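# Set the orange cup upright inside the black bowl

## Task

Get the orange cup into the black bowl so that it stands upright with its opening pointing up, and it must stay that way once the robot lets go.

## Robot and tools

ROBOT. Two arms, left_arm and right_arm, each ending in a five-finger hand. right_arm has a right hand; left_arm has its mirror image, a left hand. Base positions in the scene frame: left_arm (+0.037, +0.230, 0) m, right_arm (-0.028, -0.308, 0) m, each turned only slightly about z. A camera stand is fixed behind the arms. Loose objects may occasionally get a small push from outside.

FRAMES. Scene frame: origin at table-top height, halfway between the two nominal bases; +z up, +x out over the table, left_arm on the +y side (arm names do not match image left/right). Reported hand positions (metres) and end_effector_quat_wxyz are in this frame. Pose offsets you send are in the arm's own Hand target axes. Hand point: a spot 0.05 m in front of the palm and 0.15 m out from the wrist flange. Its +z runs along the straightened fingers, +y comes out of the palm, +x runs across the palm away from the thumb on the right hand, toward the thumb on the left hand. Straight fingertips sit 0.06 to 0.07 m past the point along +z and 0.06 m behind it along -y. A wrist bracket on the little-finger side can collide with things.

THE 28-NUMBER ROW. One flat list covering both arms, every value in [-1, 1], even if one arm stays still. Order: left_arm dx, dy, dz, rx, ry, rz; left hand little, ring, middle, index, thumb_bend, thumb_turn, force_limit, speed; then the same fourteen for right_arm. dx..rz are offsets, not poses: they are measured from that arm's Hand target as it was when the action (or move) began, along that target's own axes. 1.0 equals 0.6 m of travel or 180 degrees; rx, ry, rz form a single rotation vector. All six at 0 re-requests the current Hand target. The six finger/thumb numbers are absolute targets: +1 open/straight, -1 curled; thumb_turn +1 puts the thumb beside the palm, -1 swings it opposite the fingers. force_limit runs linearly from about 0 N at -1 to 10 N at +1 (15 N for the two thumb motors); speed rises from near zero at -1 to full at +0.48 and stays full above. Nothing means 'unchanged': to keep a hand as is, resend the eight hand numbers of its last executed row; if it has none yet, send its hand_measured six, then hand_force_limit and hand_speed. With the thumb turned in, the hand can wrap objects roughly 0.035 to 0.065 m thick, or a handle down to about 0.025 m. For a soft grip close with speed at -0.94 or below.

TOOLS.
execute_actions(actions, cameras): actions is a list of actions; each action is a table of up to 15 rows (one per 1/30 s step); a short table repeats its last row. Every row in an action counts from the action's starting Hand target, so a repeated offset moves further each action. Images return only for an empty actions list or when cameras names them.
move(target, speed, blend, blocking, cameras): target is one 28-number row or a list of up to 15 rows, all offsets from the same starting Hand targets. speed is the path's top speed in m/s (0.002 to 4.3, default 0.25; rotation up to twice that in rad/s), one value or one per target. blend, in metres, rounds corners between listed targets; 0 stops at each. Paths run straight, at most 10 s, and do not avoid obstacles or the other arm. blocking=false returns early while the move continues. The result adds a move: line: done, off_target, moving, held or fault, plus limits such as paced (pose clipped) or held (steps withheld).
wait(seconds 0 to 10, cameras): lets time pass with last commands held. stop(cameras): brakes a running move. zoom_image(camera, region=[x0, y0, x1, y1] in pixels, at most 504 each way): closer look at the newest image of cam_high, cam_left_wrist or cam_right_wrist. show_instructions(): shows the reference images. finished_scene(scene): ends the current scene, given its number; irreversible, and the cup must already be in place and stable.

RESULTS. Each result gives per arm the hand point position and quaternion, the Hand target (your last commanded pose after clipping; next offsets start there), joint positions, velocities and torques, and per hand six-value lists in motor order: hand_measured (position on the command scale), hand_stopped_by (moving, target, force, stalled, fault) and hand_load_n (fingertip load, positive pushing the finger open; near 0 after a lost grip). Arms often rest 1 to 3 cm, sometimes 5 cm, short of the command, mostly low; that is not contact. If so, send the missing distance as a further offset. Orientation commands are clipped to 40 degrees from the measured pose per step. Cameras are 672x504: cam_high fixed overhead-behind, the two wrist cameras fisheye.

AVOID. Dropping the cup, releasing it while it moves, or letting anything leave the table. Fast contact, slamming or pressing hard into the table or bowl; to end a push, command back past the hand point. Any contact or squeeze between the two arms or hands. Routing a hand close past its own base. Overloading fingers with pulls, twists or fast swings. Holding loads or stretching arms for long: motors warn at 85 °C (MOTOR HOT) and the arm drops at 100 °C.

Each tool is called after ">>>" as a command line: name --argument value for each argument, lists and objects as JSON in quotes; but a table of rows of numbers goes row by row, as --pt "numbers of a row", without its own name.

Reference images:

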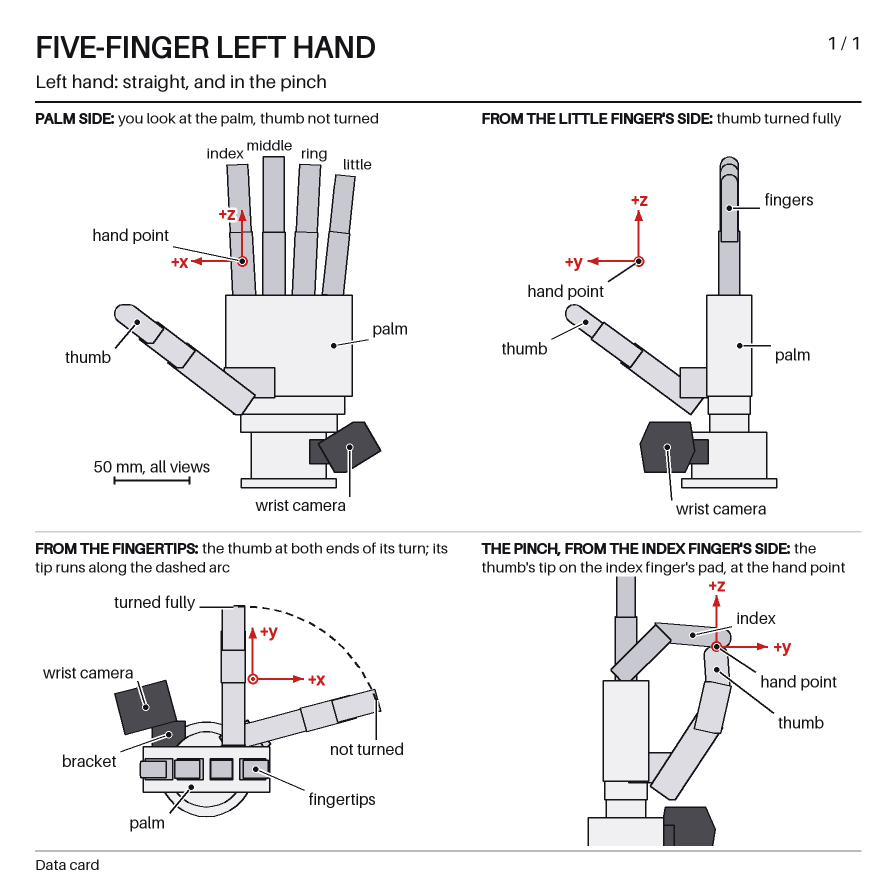

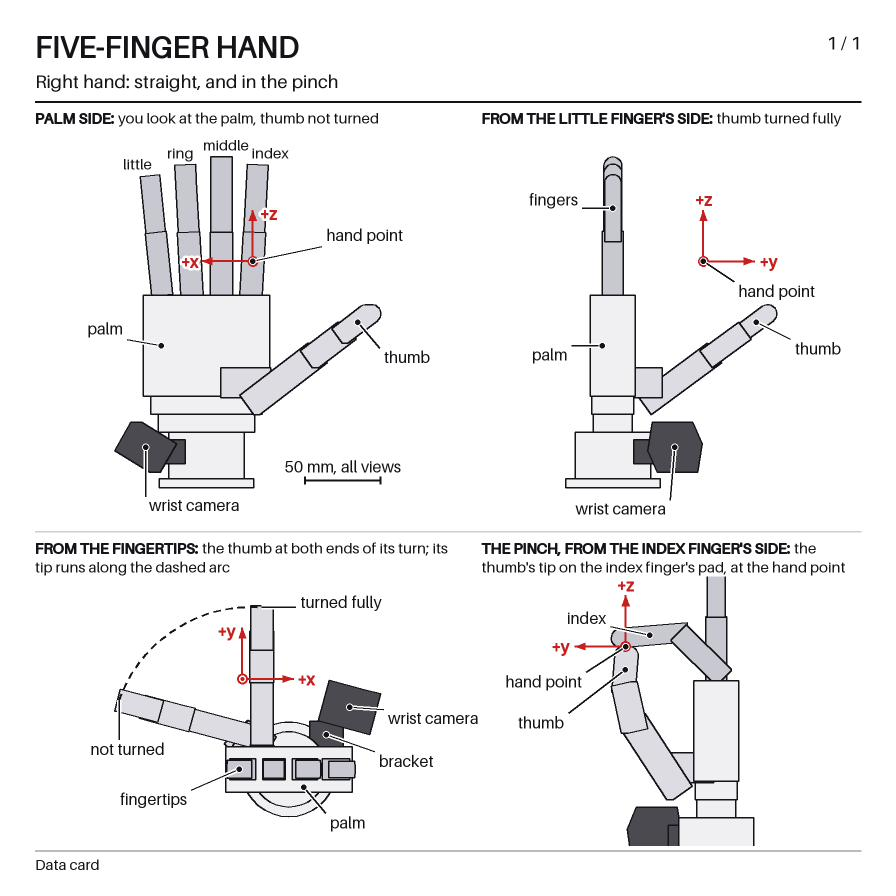

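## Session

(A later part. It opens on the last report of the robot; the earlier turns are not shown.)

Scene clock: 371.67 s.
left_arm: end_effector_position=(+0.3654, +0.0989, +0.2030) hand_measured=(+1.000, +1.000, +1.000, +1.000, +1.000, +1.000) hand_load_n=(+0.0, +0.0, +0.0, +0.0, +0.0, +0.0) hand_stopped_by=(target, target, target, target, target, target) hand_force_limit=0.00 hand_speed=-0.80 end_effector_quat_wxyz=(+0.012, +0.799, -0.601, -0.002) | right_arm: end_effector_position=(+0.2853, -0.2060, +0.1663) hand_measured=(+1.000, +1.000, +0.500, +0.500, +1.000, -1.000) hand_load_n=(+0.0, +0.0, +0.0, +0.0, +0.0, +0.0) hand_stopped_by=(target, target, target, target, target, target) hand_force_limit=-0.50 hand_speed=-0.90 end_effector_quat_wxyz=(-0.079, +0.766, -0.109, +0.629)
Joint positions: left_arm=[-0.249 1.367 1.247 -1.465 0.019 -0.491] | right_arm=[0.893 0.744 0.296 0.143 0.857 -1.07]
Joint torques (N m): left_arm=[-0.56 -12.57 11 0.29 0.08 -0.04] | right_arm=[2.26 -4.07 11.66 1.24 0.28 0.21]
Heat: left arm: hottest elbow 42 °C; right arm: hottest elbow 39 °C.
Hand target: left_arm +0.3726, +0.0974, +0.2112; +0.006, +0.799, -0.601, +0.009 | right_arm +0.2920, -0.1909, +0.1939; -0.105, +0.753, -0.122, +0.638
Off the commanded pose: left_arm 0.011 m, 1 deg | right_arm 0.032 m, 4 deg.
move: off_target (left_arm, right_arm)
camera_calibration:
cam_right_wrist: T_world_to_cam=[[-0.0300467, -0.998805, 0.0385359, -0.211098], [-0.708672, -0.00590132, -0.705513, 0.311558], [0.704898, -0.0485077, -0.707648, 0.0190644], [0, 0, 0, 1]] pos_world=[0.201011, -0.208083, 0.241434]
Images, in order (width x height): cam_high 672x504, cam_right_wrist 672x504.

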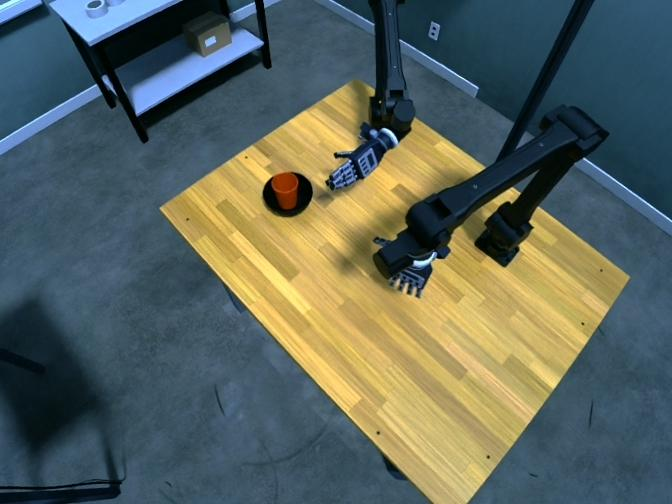

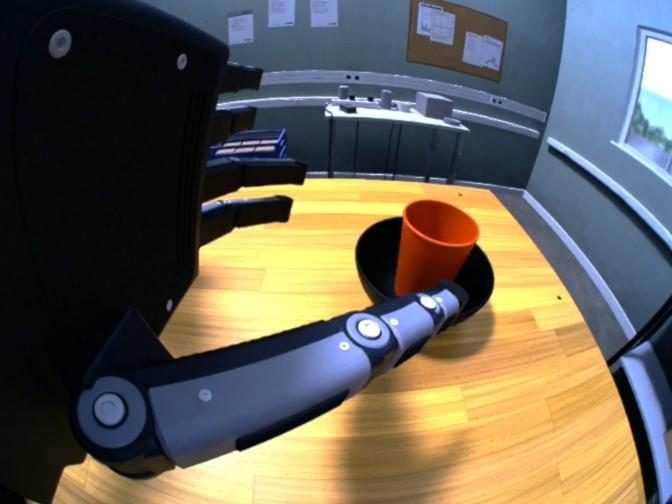

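>>> zoom_image --camera "cam_high" --region '[245, 150, 335, 230]'

>>> zoom_image --camera "cam_right_wrist" --region '[340, 180, 520, 350]'

Scaled by 5.600 from the camera's 672x504 image, which has a finer 960x720 frame.

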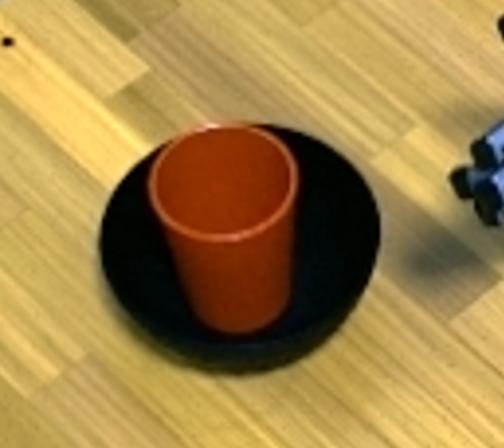

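Scaled by 2.800 from the camera's 672x504 image, which has a finer 960x720 frame.

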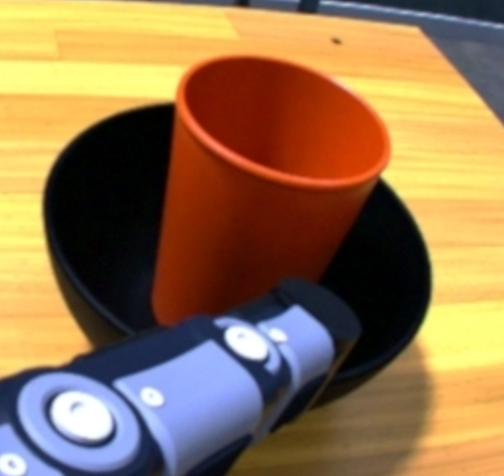

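>>> finished_scene --scene 1

The scene is finished: the task was done.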